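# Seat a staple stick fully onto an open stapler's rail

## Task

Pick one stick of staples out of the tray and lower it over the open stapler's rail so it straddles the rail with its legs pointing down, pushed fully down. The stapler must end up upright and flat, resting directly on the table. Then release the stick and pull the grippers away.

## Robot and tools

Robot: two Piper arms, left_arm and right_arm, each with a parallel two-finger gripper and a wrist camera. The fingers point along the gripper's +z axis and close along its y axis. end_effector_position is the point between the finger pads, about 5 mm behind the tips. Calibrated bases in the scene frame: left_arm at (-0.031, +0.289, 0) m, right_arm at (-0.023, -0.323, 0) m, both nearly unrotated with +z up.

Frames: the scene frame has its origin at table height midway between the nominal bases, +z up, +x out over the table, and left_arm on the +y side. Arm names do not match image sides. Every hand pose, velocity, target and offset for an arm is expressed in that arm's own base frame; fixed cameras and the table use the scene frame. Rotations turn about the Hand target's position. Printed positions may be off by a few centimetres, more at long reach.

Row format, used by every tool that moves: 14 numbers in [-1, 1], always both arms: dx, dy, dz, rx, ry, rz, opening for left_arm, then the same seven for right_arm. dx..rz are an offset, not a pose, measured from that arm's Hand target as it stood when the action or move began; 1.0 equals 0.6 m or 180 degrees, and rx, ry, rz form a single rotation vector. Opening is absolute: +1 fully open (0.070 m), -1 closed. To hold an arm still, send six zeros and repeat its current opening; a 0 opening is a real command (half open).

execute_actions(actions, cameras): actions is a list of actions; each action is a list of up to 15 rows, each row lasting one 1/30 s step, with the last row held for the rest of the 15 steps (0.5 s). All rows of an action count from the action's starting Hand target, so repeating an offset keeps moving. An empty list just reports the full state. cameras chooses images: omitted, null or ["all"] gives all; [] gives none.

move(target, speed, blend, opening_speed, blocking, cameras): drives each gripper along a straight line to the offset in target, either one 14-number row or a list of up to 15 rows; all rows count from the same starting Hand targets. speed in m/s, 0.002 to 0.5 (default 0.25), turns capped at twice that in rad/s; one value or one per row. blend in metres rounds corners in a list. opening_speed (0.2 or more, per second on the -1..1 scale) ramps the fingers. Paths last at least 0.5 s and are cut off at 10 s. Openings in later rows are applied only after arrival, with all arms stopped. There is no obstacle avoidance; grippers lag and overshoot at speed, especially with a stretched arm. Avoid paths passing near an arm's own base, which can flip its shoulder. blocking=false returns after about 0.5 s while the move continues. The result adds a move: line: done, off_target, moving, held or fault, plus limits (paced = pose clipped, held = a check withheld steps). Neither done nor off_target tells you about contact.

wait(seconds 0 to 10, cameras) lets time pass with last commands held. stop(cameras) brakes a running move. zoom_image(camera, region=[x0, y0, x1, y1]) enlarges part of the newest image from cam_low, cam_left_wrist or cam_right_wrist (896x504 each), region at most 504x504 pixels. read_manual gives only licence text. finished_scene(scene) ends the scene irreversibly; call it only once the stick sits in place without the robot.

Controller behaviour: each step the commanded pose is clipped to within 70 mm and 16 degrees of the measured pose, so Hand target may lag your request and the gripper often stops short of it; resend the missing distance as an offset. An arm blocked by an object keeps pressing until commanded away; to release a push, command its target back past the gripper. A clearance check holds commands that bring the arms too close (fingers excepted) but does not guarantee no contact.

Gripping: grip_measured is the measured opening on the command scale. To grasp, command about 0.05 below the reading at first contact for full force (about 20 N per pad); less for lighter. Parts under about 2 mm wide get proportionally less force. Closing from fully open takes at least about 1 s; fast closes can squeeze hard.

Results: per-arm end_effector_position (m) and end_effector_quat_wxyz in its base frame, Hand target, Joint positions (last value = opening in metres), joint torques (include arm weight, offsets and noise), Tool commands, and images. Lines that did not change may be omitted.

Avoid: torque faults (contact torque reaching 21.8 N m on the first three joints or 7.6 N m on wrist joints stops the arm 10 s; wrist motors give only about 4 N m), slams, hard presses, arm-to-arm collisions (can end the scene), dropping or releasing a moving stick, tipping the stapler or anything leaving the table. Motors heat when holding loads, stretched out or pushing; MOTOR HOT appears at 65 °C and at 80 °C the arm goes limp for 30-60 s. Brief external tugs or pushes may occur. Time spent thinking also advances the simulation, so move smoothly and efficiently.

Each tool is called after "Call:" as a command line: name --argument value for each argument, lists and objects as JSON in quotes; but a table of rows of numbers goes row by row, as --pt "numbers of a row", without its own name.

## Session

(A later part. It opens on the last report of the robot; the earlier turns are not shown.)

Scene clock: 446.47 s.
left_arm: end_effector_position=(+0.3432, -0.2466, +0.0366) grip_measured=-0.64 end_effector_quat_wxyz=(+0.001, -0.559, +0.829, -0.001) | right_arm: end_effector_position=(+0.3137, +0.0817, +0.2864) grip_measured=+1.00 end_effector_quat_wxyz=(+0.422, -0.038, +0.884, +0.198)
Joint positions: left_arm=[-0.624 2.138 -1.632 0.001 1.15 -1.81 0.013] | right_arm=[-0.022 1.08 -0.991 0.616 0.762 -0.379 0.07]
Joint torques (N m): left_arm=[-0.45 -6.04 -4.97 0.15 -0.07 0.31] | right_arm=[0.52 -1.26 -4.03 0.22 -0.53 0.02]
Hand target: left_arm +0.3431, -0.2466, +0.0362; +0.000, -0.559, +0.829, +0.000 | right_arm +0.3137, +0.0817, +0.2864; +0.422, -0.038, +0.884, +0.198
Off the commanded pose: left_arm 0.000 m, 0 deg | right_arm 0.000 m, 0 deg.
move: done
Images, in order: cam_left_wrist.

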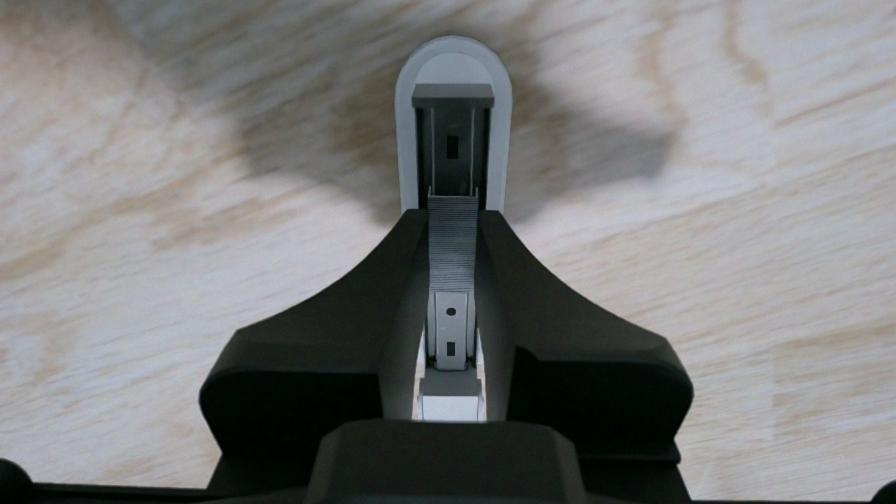

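Call:
move --target '[-0.0002,0.0001,-0.006,0,0,0,-0.72,0,0,0,0,0,0,1]' --speed 0.03 --cameras '["cam_left_wrist"]'

Call:
zoom_image --camera "cam_left_wrist" --region '[390, 80, 510, 240]'

Call:
zoom_image --camera "cam_left_wrist" --region '[400, 190, 500, 350]'

Scene clock: 456.67 s.
left_arm: end_effector_position=(+0.3431, -0.2465, +0.0328) grip_measured=-0.64 end_effector_quat_wxyz=(+0.001, -0.559, +0.829, +0.000) | right_arm: end_effector_position=(+0.3137, +0.0817, +0.2864) grip_measured=+1.00 end_effector_quat_wxyz=(+0.422, -0.038, +0.884, +0.198)
Joint positions: left_arm=[-0.624 2.143 -1.624 0.001 1.138 -1.81 0.013] | right_arm=[-0.022 1.08 -0.991 0.616 0.762 -0.379 0.07]
Joint torques (N m): left_arm=[-0.76 -6.2 -5.03 0.14 -0.07 0.16] | right_arm=[0.52 -1.41 -3.78 0.25 -0.59 0.05]
Hand target: left_arm +0.3430, -0.2465, +0.0326; +0.000, -0.559, +0.829, +0.000 | right_arm +0.3137, +0.0817, +0.2864; +0.422, -0.038, +0.884, +0.198
Off the commanded pose: left_arm 0.000 m, 0 deg | right_arm 0.000 m, 0 deg.
move: done
Images, in order: cam_left_wrist.

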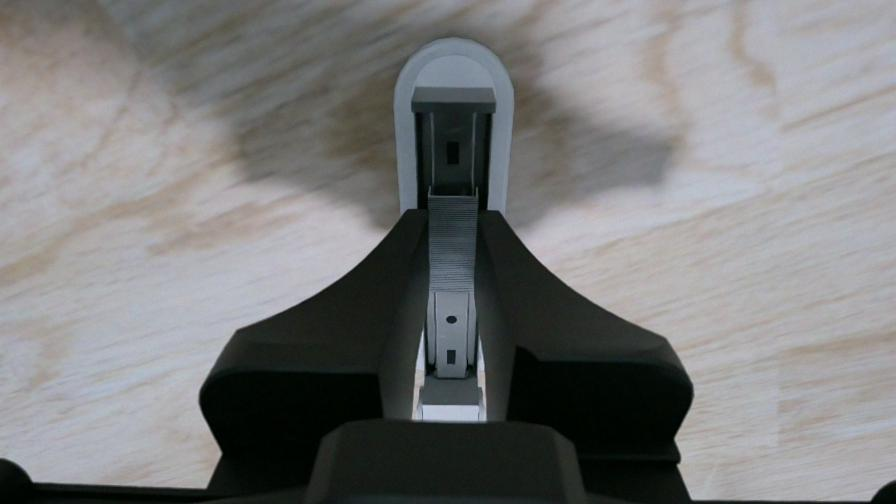

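Scaled by 3.150.

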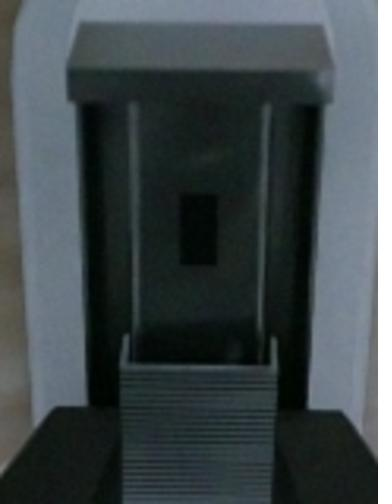

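Scaled by 3.150.

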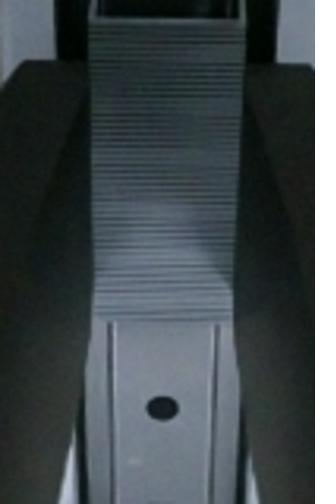

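Call:
move --target '[0,0,-0.004,0,0,0,-0.72,0,0,0,0,0,0,1]' --speed 0.02 --cameras '[]'

Call:
wait --seconds 0 --cameras '["cam_left_wrist"]'

Call:
zoom_image --camera "cam_left_wrist" --region '[390, 80, 510, 240]'

Call:
zoom_image --camera "cam_left_wrist" --region '[400, 190, 500, 350]'

Scene clock: 467.70 s.
Off the commanded pose: left_arm 0.000 m, 0 deg | right_arm 0.000 m, 0 deg.
move: done

Scene clock: 467.70 s.
left_arm: end_effector_position=(+0.3431, -0.2466, +0.0304) grip_measured=-0.64 end_effector_quat_wxyz=(+0.001, -0.559, +0.829, -0.001) | right_arm: end_effector_position=(+0.3137, +0.0817, +0.2864) grip_measured=+1.00 end_effector_quat_wxyz=(+0.422, -0.038, +0.884, +0.198)
Joint positions: left_arm=[-0.624 2.146 -1.619 0.001 1.13 -1.81 0.013] | right_arm=[-0.022 1.08 -0.991 0.616 0.762 -0.379 0.07]
Joint torques (N m): left_arm=[-0.51 -6.14 -4.92 0.14 -0.11 0.13] | right_arm=[0.59 -1.26 -3.86 0.23 -0.55 0.03]
Hand target: left_arm +0.3430, -0.2465, +0.0302; +0.000, -0.559, +0.829, +0.000 | right_arm +0.3137, +0.0817, +0.2864; +0.422, -0.038, +0.884, +0.198
Tool commands: left_gripper/opening=-0.72 right_gripper/opening=+1.0
Off the commanded pose: left_arm 0.000 m, 0 deg | right_arm 0.000 m, 0 deg.
Images, in order: cam_left_wrist.

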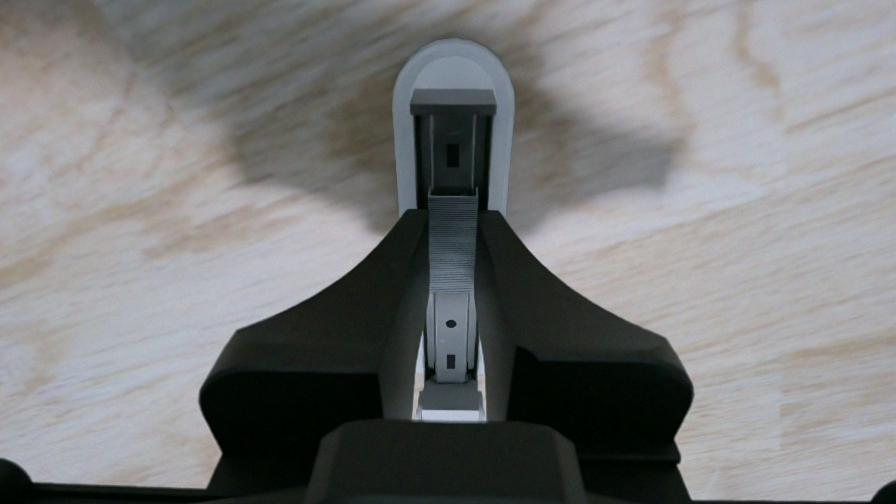

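Scaled by 3.150.

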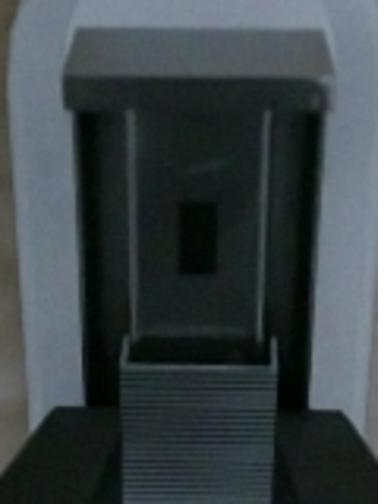

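Scaled by 3.150.

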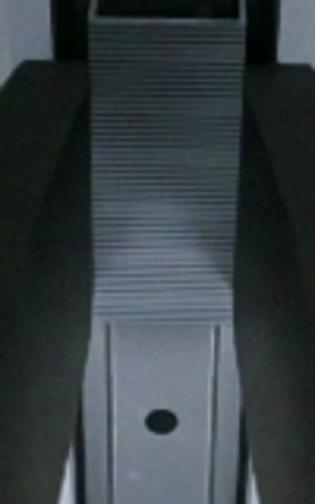

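Call:
move --target '[-0.0003,0.0001,-0.003,0,0,0,-0.72,0,0,0,0,0,0,1]' --speed 0.02 --cameras '[]'

Call:
wait --seconds 0 --cameras '["cam_left_wrist"]'

Call:
zoom_image --camera "cam_left_wrist" --region '[390, 80, 510, 240]'

Call:
zoom_image --camera "cam_left_wrist" --region '[400, 260, 500, 420]'

Scene clock: 481.37 s.
Off the commanded pose: left_arm 0.001 m, 0 deg | right_arm 0.000 m, 0 deg.
move: done

Scene clock: 481.37 s.
left_arm: end_effector_position=(+0.3429, -0.2464, +0.0295) grip_measured=-0.64 end_effector_quat_wxyz=(+0.001, -0.559, +0.829, -0.001) | right_arm: end_effector_position=(+0.3137, +0.0817, +0.2864) grip_measured=+1.00 end_effector_quat_wxyz=(+0.422, -0.038, +0.884, +0.198)
Joint positions: left_arm=[-0.624 2.146 -1.615 0.001 1.126 -1.81 0.013] | right_arm=[-0.022 1.08 -0.991 0.616 0.762 -0.379 0.07]
Joint torques (N m): left_arm=[-0.59 -2.73 -1.41 0.14 -0.96 0.12] | right_arm=[0.66 -1.43 -3.85 0.24 -0.57 0.02]
Hand target: left_arm +0.3428, -0.2464, +0.0284; +0.000, -0.559, +0.829, +0.000 | right_arm +0.3137, +0.0817, +0.2864; +0.422, -0.038, +0.884, +0.198
Tool commands: left_gripper/opening=-0.72 right_gripper/opening=+1.0
Off the commanded pose: left_arm 0.001 m, 0 deg | right_arm 0.000 m, 0 deg.
Images, in order: cam_left_wrist.

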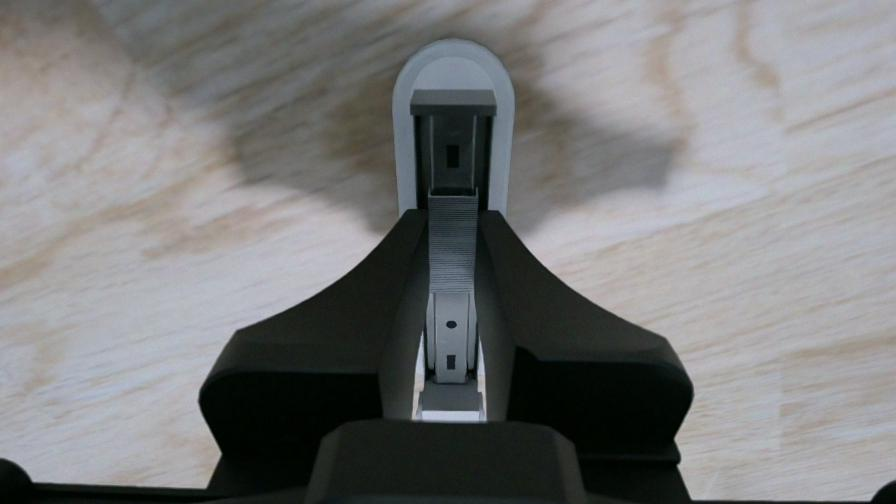

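Scaled by 3.150.

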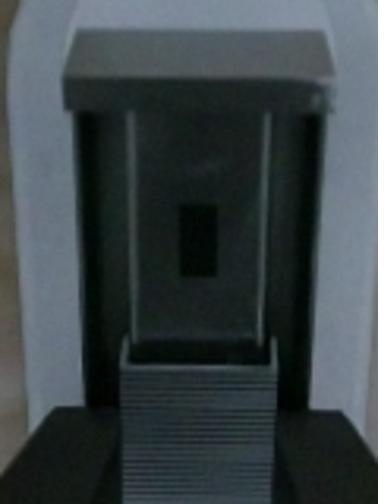

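Scaled by 3.150.

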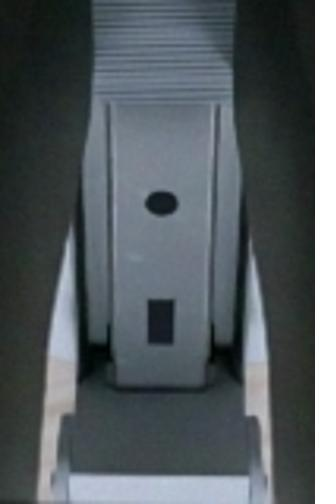

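Call:
move --target '[0,0,0.002,0,0,0,-0.72,0,0,0,0,0,0,1]' --speed 0.02 --cameras '[]'

Call:
wait --seconds 0 --cameras '[]'

Scene clock: 502.30 s.
Off the commanded pose: left_arm 0.000 m, 0 deg | right_arm 0.000 m, 0 deg.
move: done

Scene clock: 502.30 s.
left_arm: end_effector_position=(+0.3428, -0.2463, +0.0292) grip_measured=-0.64 end_effector_quat_wxyz=(+0.001, -0.559, +0.829, +0.000) | right_arm: end_effector_position=(+0.3137, +0.0817, +0.2864) grip_measured=+1.00 end_effector_quat_wxyz=(+0.422, -0.038, +0.884, +0.198)
Joint positions: left_arm=[-0.624 2.147 -1.615 0.001 1.126 -1.81 0.013] | right_arm=[-0.022 1.08 -0.991 0.616 0.762 -0.379 0.07]
Joint torques (N m): left_arm=[-0.65 1.05 -2.28 0.07 -1.44 0.1] | right_arm=[0.64 -1.61 -3.94 0.21 -0.57 0]
Hand target: left_arm +0.3428, -0.2464, +0.0296; +0.000, -0.559, +0.829, +0.000 | right_arm +0.3137, +0.0817, +0.2864; +0.422, -0.038, +0.884, +0.198
Tool commands: left_gripper/opening=-0.72 right_gripper/opening=+1.0
Off the commanded pose: left_arm 0.000 m, 0 deg | right_arm 0.000 m, 0 deg.

Call:
move --target '[0,0,0.0015,0,0,0,-0.72,0,0,0,0,0,0,1]' --speed 0.02 --cameras '[]'

Call:
move --target '[0,0,0,0,0,0,-0.47,0,0,0,0,0,0,1]' --opening_speed 0.25 --cameras '["cam_left_wrist"]'

Call:
zoom_image --camera "cam_left_wrist" --region '[390, 80, 510, 240]'

Call:
zoom_image --camera "cam_left_wrist" --region '[400, 180, 500, 340]'

Scene clock: 517.53 s.
Off the commanded pose: left_arm 0.001 m, 0 deg | right_arm 0.000 m, 0 deg.
move: done

Scene clock: 518.73 s.
left_arm: end_effector_position=(+0.3424, -0.2461, +0.0296) grip_measured=-0.47 end_effector_quat_wxyz=(+0.000, -0.559, +0.829, +0.001) | right_arm: end_effector_position=(+0.3137, +0.0817, +0.2864) grip_measured=+1.00 end_effector_quat_wxyz=(+0.422, -0.038, +0.884, +0.198)
Joint positions: left_arm=[-0.624 2.147 -1.617 0.001 1.131 -1.81 0.019] | right_arm=[-0.022 1.08 -0.991 0.616 0.762 -0.379 0.07]
Joint torques (N m): left_arm=[-0.63 -7.83 -5.23 0.02 -0.23 0.34] | right_arm=[0.61 -1.49 -3.89 0.2 -0.57 0.01]
Hand target: left_arm +0.3428, -0.2464, +0.0305; +0.000, -0.559, +0.829, +0.000 | right_arm +0.3137, +0.0817, +0.2864; +0.422, -0.038, +0.884, +0.198
Off the commanded pose: left_arm 0.001 m, 0 deg | right_arm 0.000 m, 0 deg.
move: done
Images, in order: cam_left_wrist.

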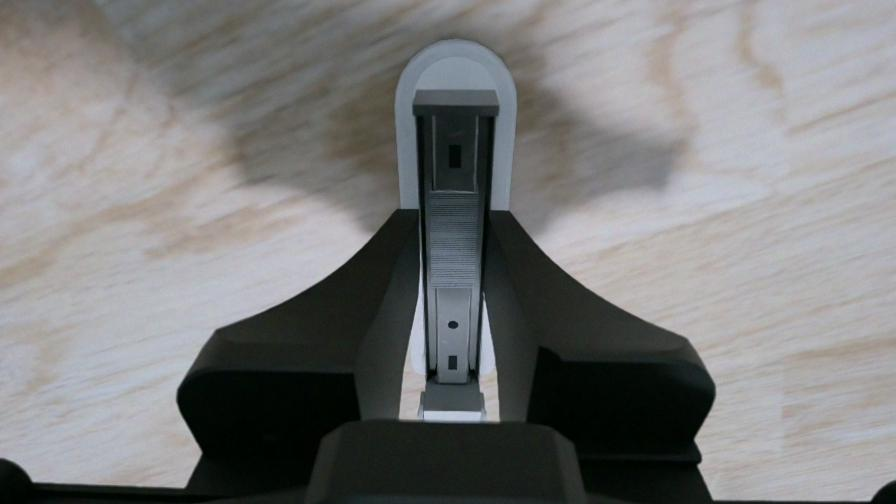

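Scaled by 3.150.

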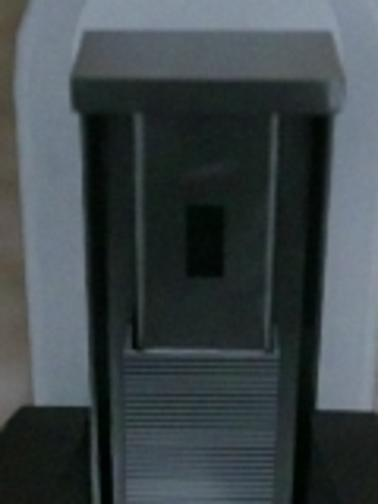

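Scaled by 3.150.

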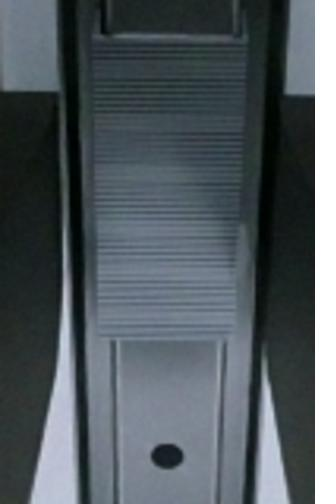

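Call:
move --target '[0,0,0.04,0,0,0,-0.3,0,0,0,0,0,0,1]' --speed 0.06 --cameras '["cam_left_wrist"]'

Call:
zoom_image --camera "cam_left_wrist" --region '[400, 80, 510, 260]'

Call:
zoom_image --camera "cam_left_wrist" --region '[415, 130, 495, 180]'

Scene clock: 536.80 s.
left_arm: end_effector_position=(+0.3429, -0.2464, +0.0550) grip_measured=-0.30 end_effector_quat_wxyz=(+0.001, -0.559, +0.829, -0.001) | right_arm: end_effector_position=(+0.3137, +0.0817, +0.2864) grip_measured=+1.00 end_effector_quat_wxyz=(+0.422, -0.038, +0.884, +0.198)
Joint positions: left_arm=[-0.624 2.116 -1.67 0.001 1.21 -1.81 0.025] | right_arm=[-0.022 1.08 -0.991 0.616 0.762 -0.379 0.07]
Joint torques (N m): left_arm=[-0.19 -7.4 -4.86 0.1 -0.18 0.4] | right_arm=[0.68 -1.37 -3.85 0.18 -0.57 0.02]
Hand target: left_arm +0.3428, -0.2464, +0.0545; +0.000, -0.559, +0.829, +0.000 | right_arm +0.3137, +0.0817, +0.2864; +0.422, -0.038, +0.884, +0.198
Off the commanded pose: left_arm 0.001 m, 0 deg | right_arm 0.000 m, 0 deg.
move: done
Images, in order: cam_left_wrist.

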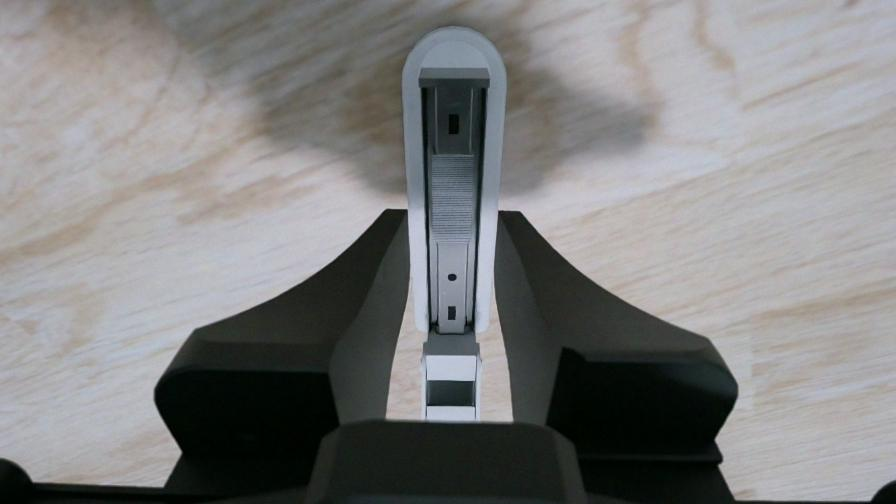

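Scaled by 2.800.

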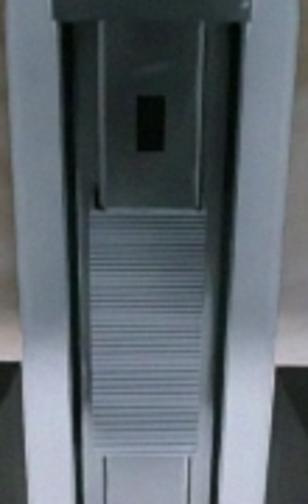

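Scaled by 6.300.

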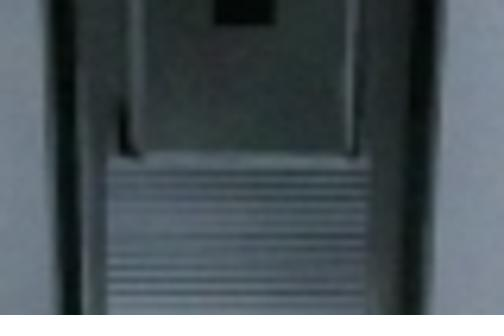

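Call:
move --pt "0 0 0 0 0 0 -1 0 0 0 0 0 0 1" --pt "0 0 -0.033 0 0 0 -1 0 0 0 0 0 0 1" --speed 0.05 --cameras '["cam_left_wrist"]'

Call:
move --target '[0,0,-0.003,0,0,0,-1,0,0,0,0,0,0,1]' --speed 0.02 --cameras '[]'

Call:
wait --seconds 0 --cameras '[]'

Scene clock: 560.17 s.
Off the commanded pose: left_arm 0.000 m, 0 deg | right_arm 0.000 m, 0 deg.
move: done
Images, in order: cam_left_wrist.

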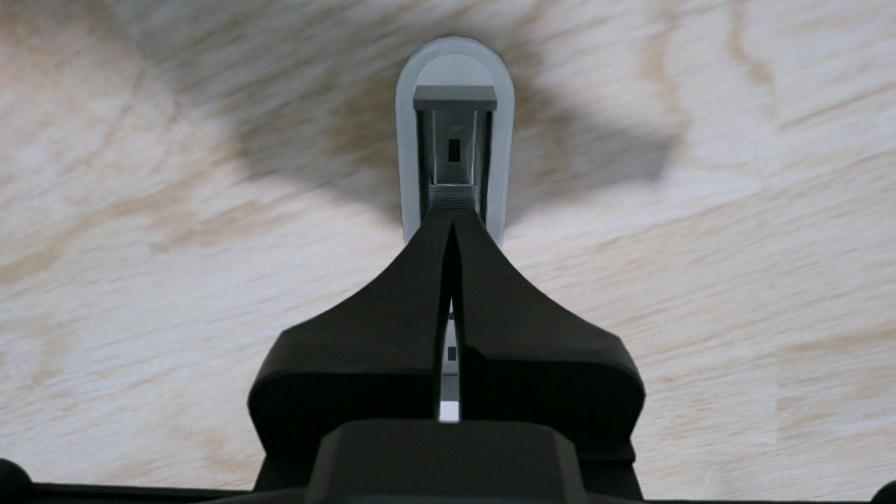

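Scene clock: 560.87 s.
Off the commanded pose: left_arm 0.001 m, 0 deg | right_arm 0.000 m, 0 deg.
move: done

Scene clock: 560.87 s.
left_arm: end_effector_position=(+0.3430, -0.2465, +0.0334) grip_measured=-1.00 end_effector_quat_wxyz=(+0.001, -0.559, +0.829, -0.001) | right_arm: end_effector_position=(+0.3137, +0.0817, +0.2864) grip_measured=+1.00 end_effector_quat_wxyz=(+0.422, -0.038, +0.884, +0.198)
Joint positions: left_arm=[-0.624 2.141 -1.624 0.001 1.138 -1.81 0] | right_arm=[-0.022 1.08 -0.991 0.616 0.762 -0.379 0.07]
Joint torques (N m): left_arm=[0.72 -6.09 -4.92 -0.05 -0.17 0.35] | right_arm=[0.64 -1.39 -4.06 0.22 -0.62 0.02]
Hand target: left_arm +0.3428, -0.2464, +0.0329; +0.000, -0.559, +0.829, +0.000 | right_arm +0.3137, +0.0817, +0.2864; +0.422, -0.038, +0.884, +0.198
Tool commands: left_gripper/opening=-1.0 right_gripper/opening=+1.0
Off the commanded pose: left_arm 0.001 m, 0 deg | right_arm 0.000 m, 0 deg.

Call:
move --target '[0,0,-0.0025,0,0,0,-1,0,0,0,0,0,0,1]' --speed 0.02 --cameras '[]'

Call:
wait --seconds 0 --cameras '["cam_left_wrist"]'

Scene clock: 568.40 s.
Off the commanded pose: left_arm 0.001 m, 0 deg | right_arm 0.000 m, 0 deg.
move: done

Scene clock: 568.40 s.
left_arm: end_effector_position=(+0.3429, -0.2464, +0.0319) grip_measured=-1.00 end_effector_quat_wxyz=(+0.001, -0.559, +0.829, +0.000) | right_arm: end_effector_position=(+0.3137, +0.0817, +0.2864) grip_measured=+1.00 end_effector_quat_wxyz=(+0.422, -0.038, +0.884, +0.198)
Joint positions: left_arm=[-0.624 2.143 -1.621 0.001 1.134 -1.81 0] | right_arm=[-0.022 1.08 -0.991 0.616 0.762 -0.379 0.07]
Joint torques (N m): left_arm=[0.71 -5.52 -4.05 0.12 -0.36 0.16] | right_arm=[0.49 -1.52 -3.88 0.2 -0.57 0.03]
Hand target: left_arm +0.3428, -0.2464, +0.0314; +0.000, -0.559, +0.829, +0.000 | right_arm +0.3137, +0.0817, +0.2864; +0.422, -0.038, +0.884, +0.198
Tool commands: left_gripper/opening=-1.0 right_gripper/opening=+1.0
Off the commanded pose: left_arm 0.001 m, 0 deg | right_arm 0.000 m, 0 deg.
Images, in order: cam_left_wrist.

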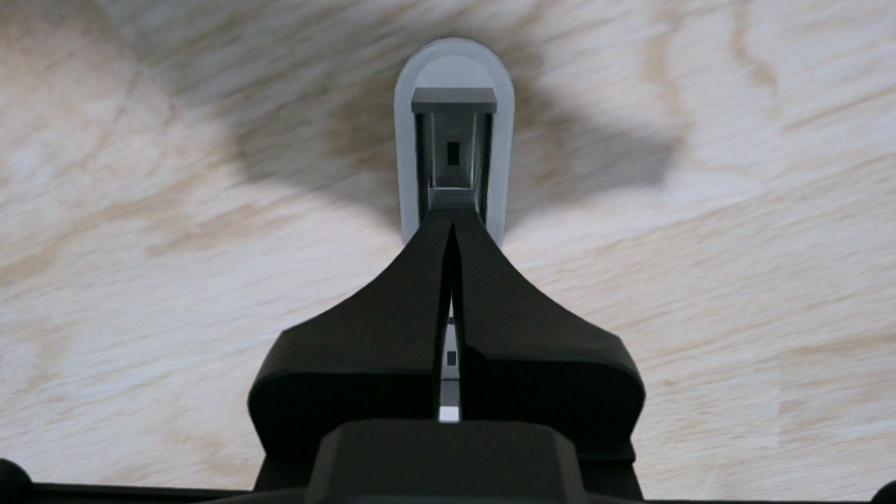

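Call:
move --target '[0,0,-0.0015,0,0,0,-1,0,0,0,0,0,0,1]' --speed 0.02 --cameras '[]'

Call:
wait --seconds 0 --cameras '["cam_left_wrist"]'

Scene clock: 574.70 s.
Off the commanded pose: left_arm 0.001 m, 0 deg | right_arm 0.000 m, 0 deg.
move: done

Scene clock: 574.70 s.
left_arm: end_effector_position=(+0.3431, -0.2465, +0.0311) grip_measured=-1.00 end_effector_quat_wxyz=(+0.001, -0.559, +0.829, -0.001) | right_arm: end_effector_position=(+0.3137, +0.0817, +0.2864) grip_measured=+1.00 end_effector_quat_wxyz=(+0.422, -0.038, +0.884, +0.198)
Joint positions: left_arm=[-0.624 2.144 -1.619 0.001 1.131 -1.81 0] | right_arm=[-0.022 1.08 -0.991 0.616 0.762 -0.379 0.07]
Joint torques (N m): left_arm=[0.44 -1.05 1.43 0.11 -0.1 0.25] | right_arm=[0.67 -1.28 -3.76 0.17 -0.6 0.04]
Hand target: left_arm +0.3428, -0.2464, +0.0305; +0.000, -0.559, +0.829, +0.000 | right_arm +0.3137, +0.0817, +0.2864; +0.422, -0.038, +0.884, +0.198
Tool commands: left_gripper/opening=-1.0 right_gripper/opening=+1.0
Off the commanded pose: left_arm 0.001 m, 0 deg | right_arm 0.000 m, 0 deg.
Images, in order: cam_left_wrist.

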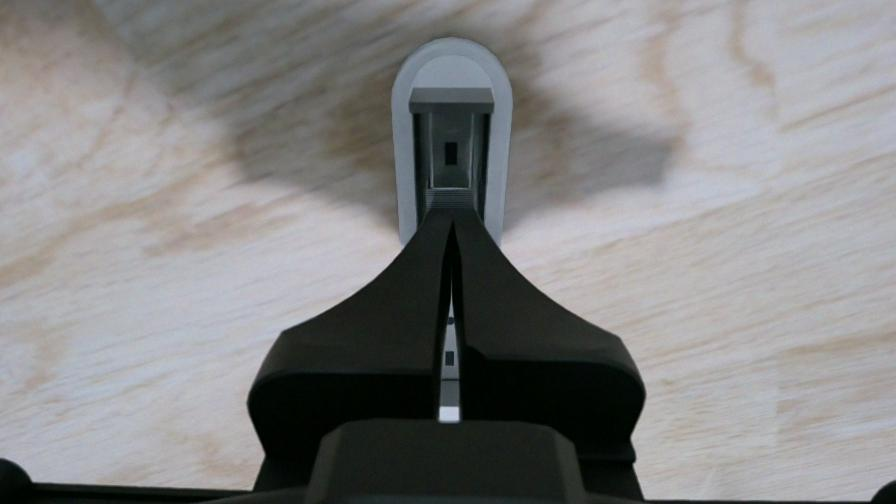

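Call:
move --target '[0,0,0.02,0,0,0,-1,0,0,0,0,0,0,1]' --speed 0.03 --cameras '[]'

Call:
move --target '[-0.1,0.13,0.13,0,0,0,-1,0,0,0,0,0,0,1]' --speed 0.15

Call:
zoom_image --camera "cam_low" --region '[380, 190, 490, 310]'

Scene clock: 586.43 s.
Off the commanded pose: left_arm 0.001 m, 0 deg | right_arm 0.000 m, 0 deg.
move: done

Scene clock: 587.70 s.
left_arm: end_effector_position=(+0.2824, -0.1683, +0.1202) grip_measured=-1.00 end_effector_quat_wxyz=(+0.009, -0.559, +0.829, -0.019) | right_arm: end_effector_position=(+0.3137, +0.0817, +0.2864) grip_measured=+1.00 end_effector_quat_wxyz=(+0.422, -0.038, +0.884, +0.198)
Joint positions: left_arm=[-0.537 1.699 -1.299 0 1.217 -1.724 0] | right_arm=[-0.022 1.08 -0.991 0.616 0.762 -0.379 0.07]
Joint torques (N m): left_arm=[0.1 -3.78 -6.35 -0.02 -0.01 0.29] | right_arm=[0.48 -1.42 -3.61 0.2 -0.56 0.03]
Hand target: left_arm +0.2828, -0.1684, +0.1205; +0.000, -0.559, +0.829, +0.000 | right_arm +0.3137, +0.0817, +0.2864; +0.422, -0.038, +0.884, +0.198
Off the commanded pose: left_arm 0.000 m, 2 deg | right_arm 0.000 m, 0 deg.
joint sent to its limit (left arm) — joint 5 (wrist pitch), upper limit. The joint targets still meet the commanded pose.
move: done

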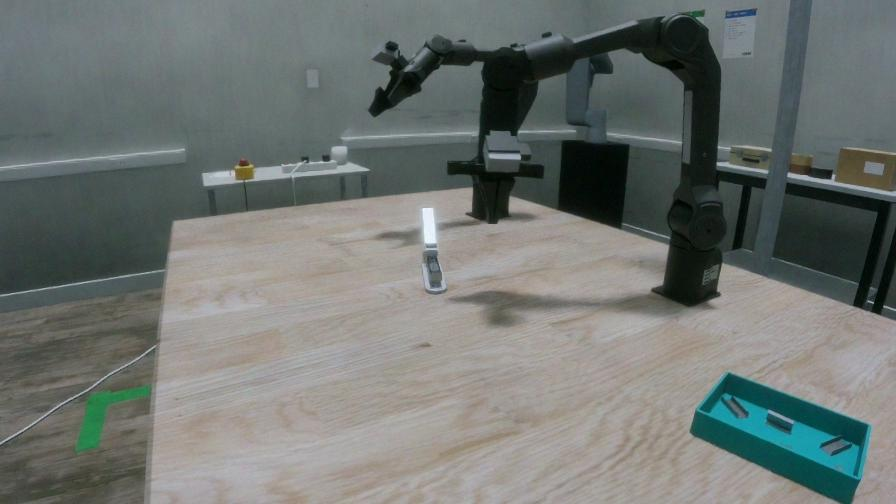

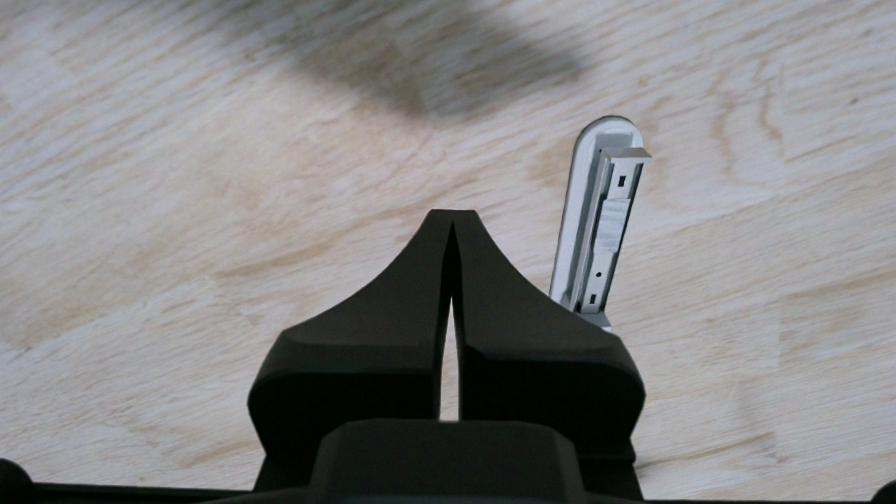

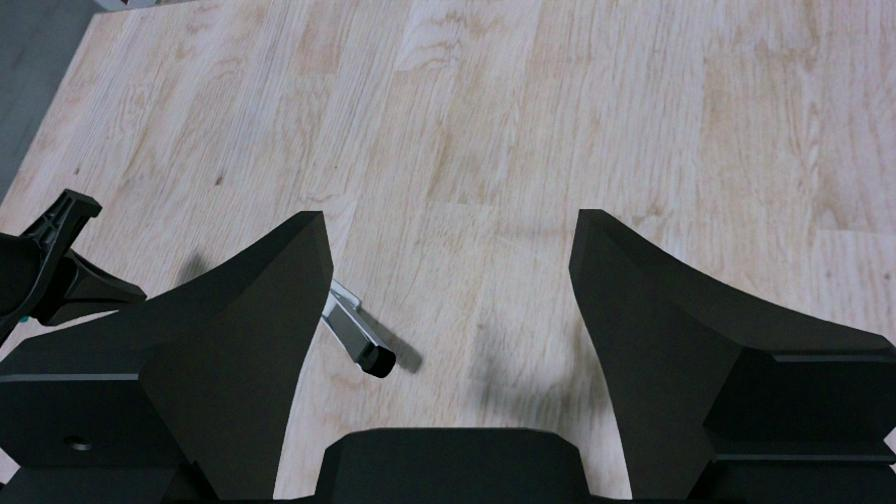

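Scaled by 4.200.

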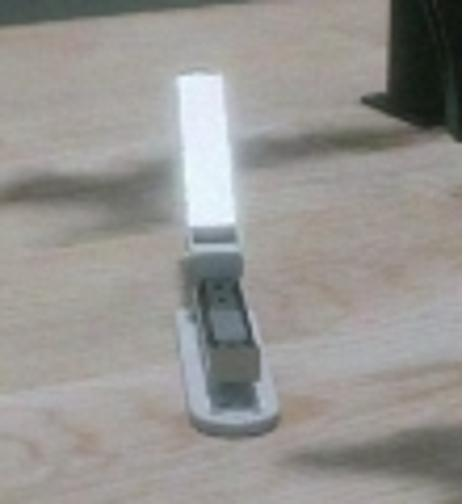

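Call:
zoom_image --camera "cam_left_wrist" --region '[560, 130, 670, 330]'

Call:
zoom_image --camera "cam_left_wrist" --region '[585, 180, 645, 270]'

Scaled by 2.520.

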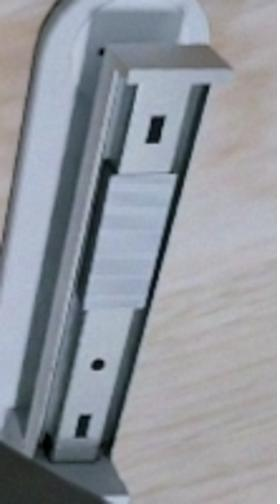

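Scaled by 5.600.

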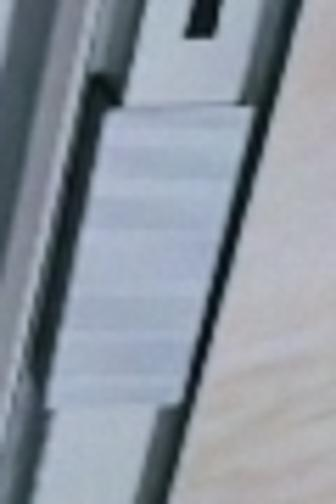

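Call:
finished_scene --scene 2

The scene is finished: the task was done.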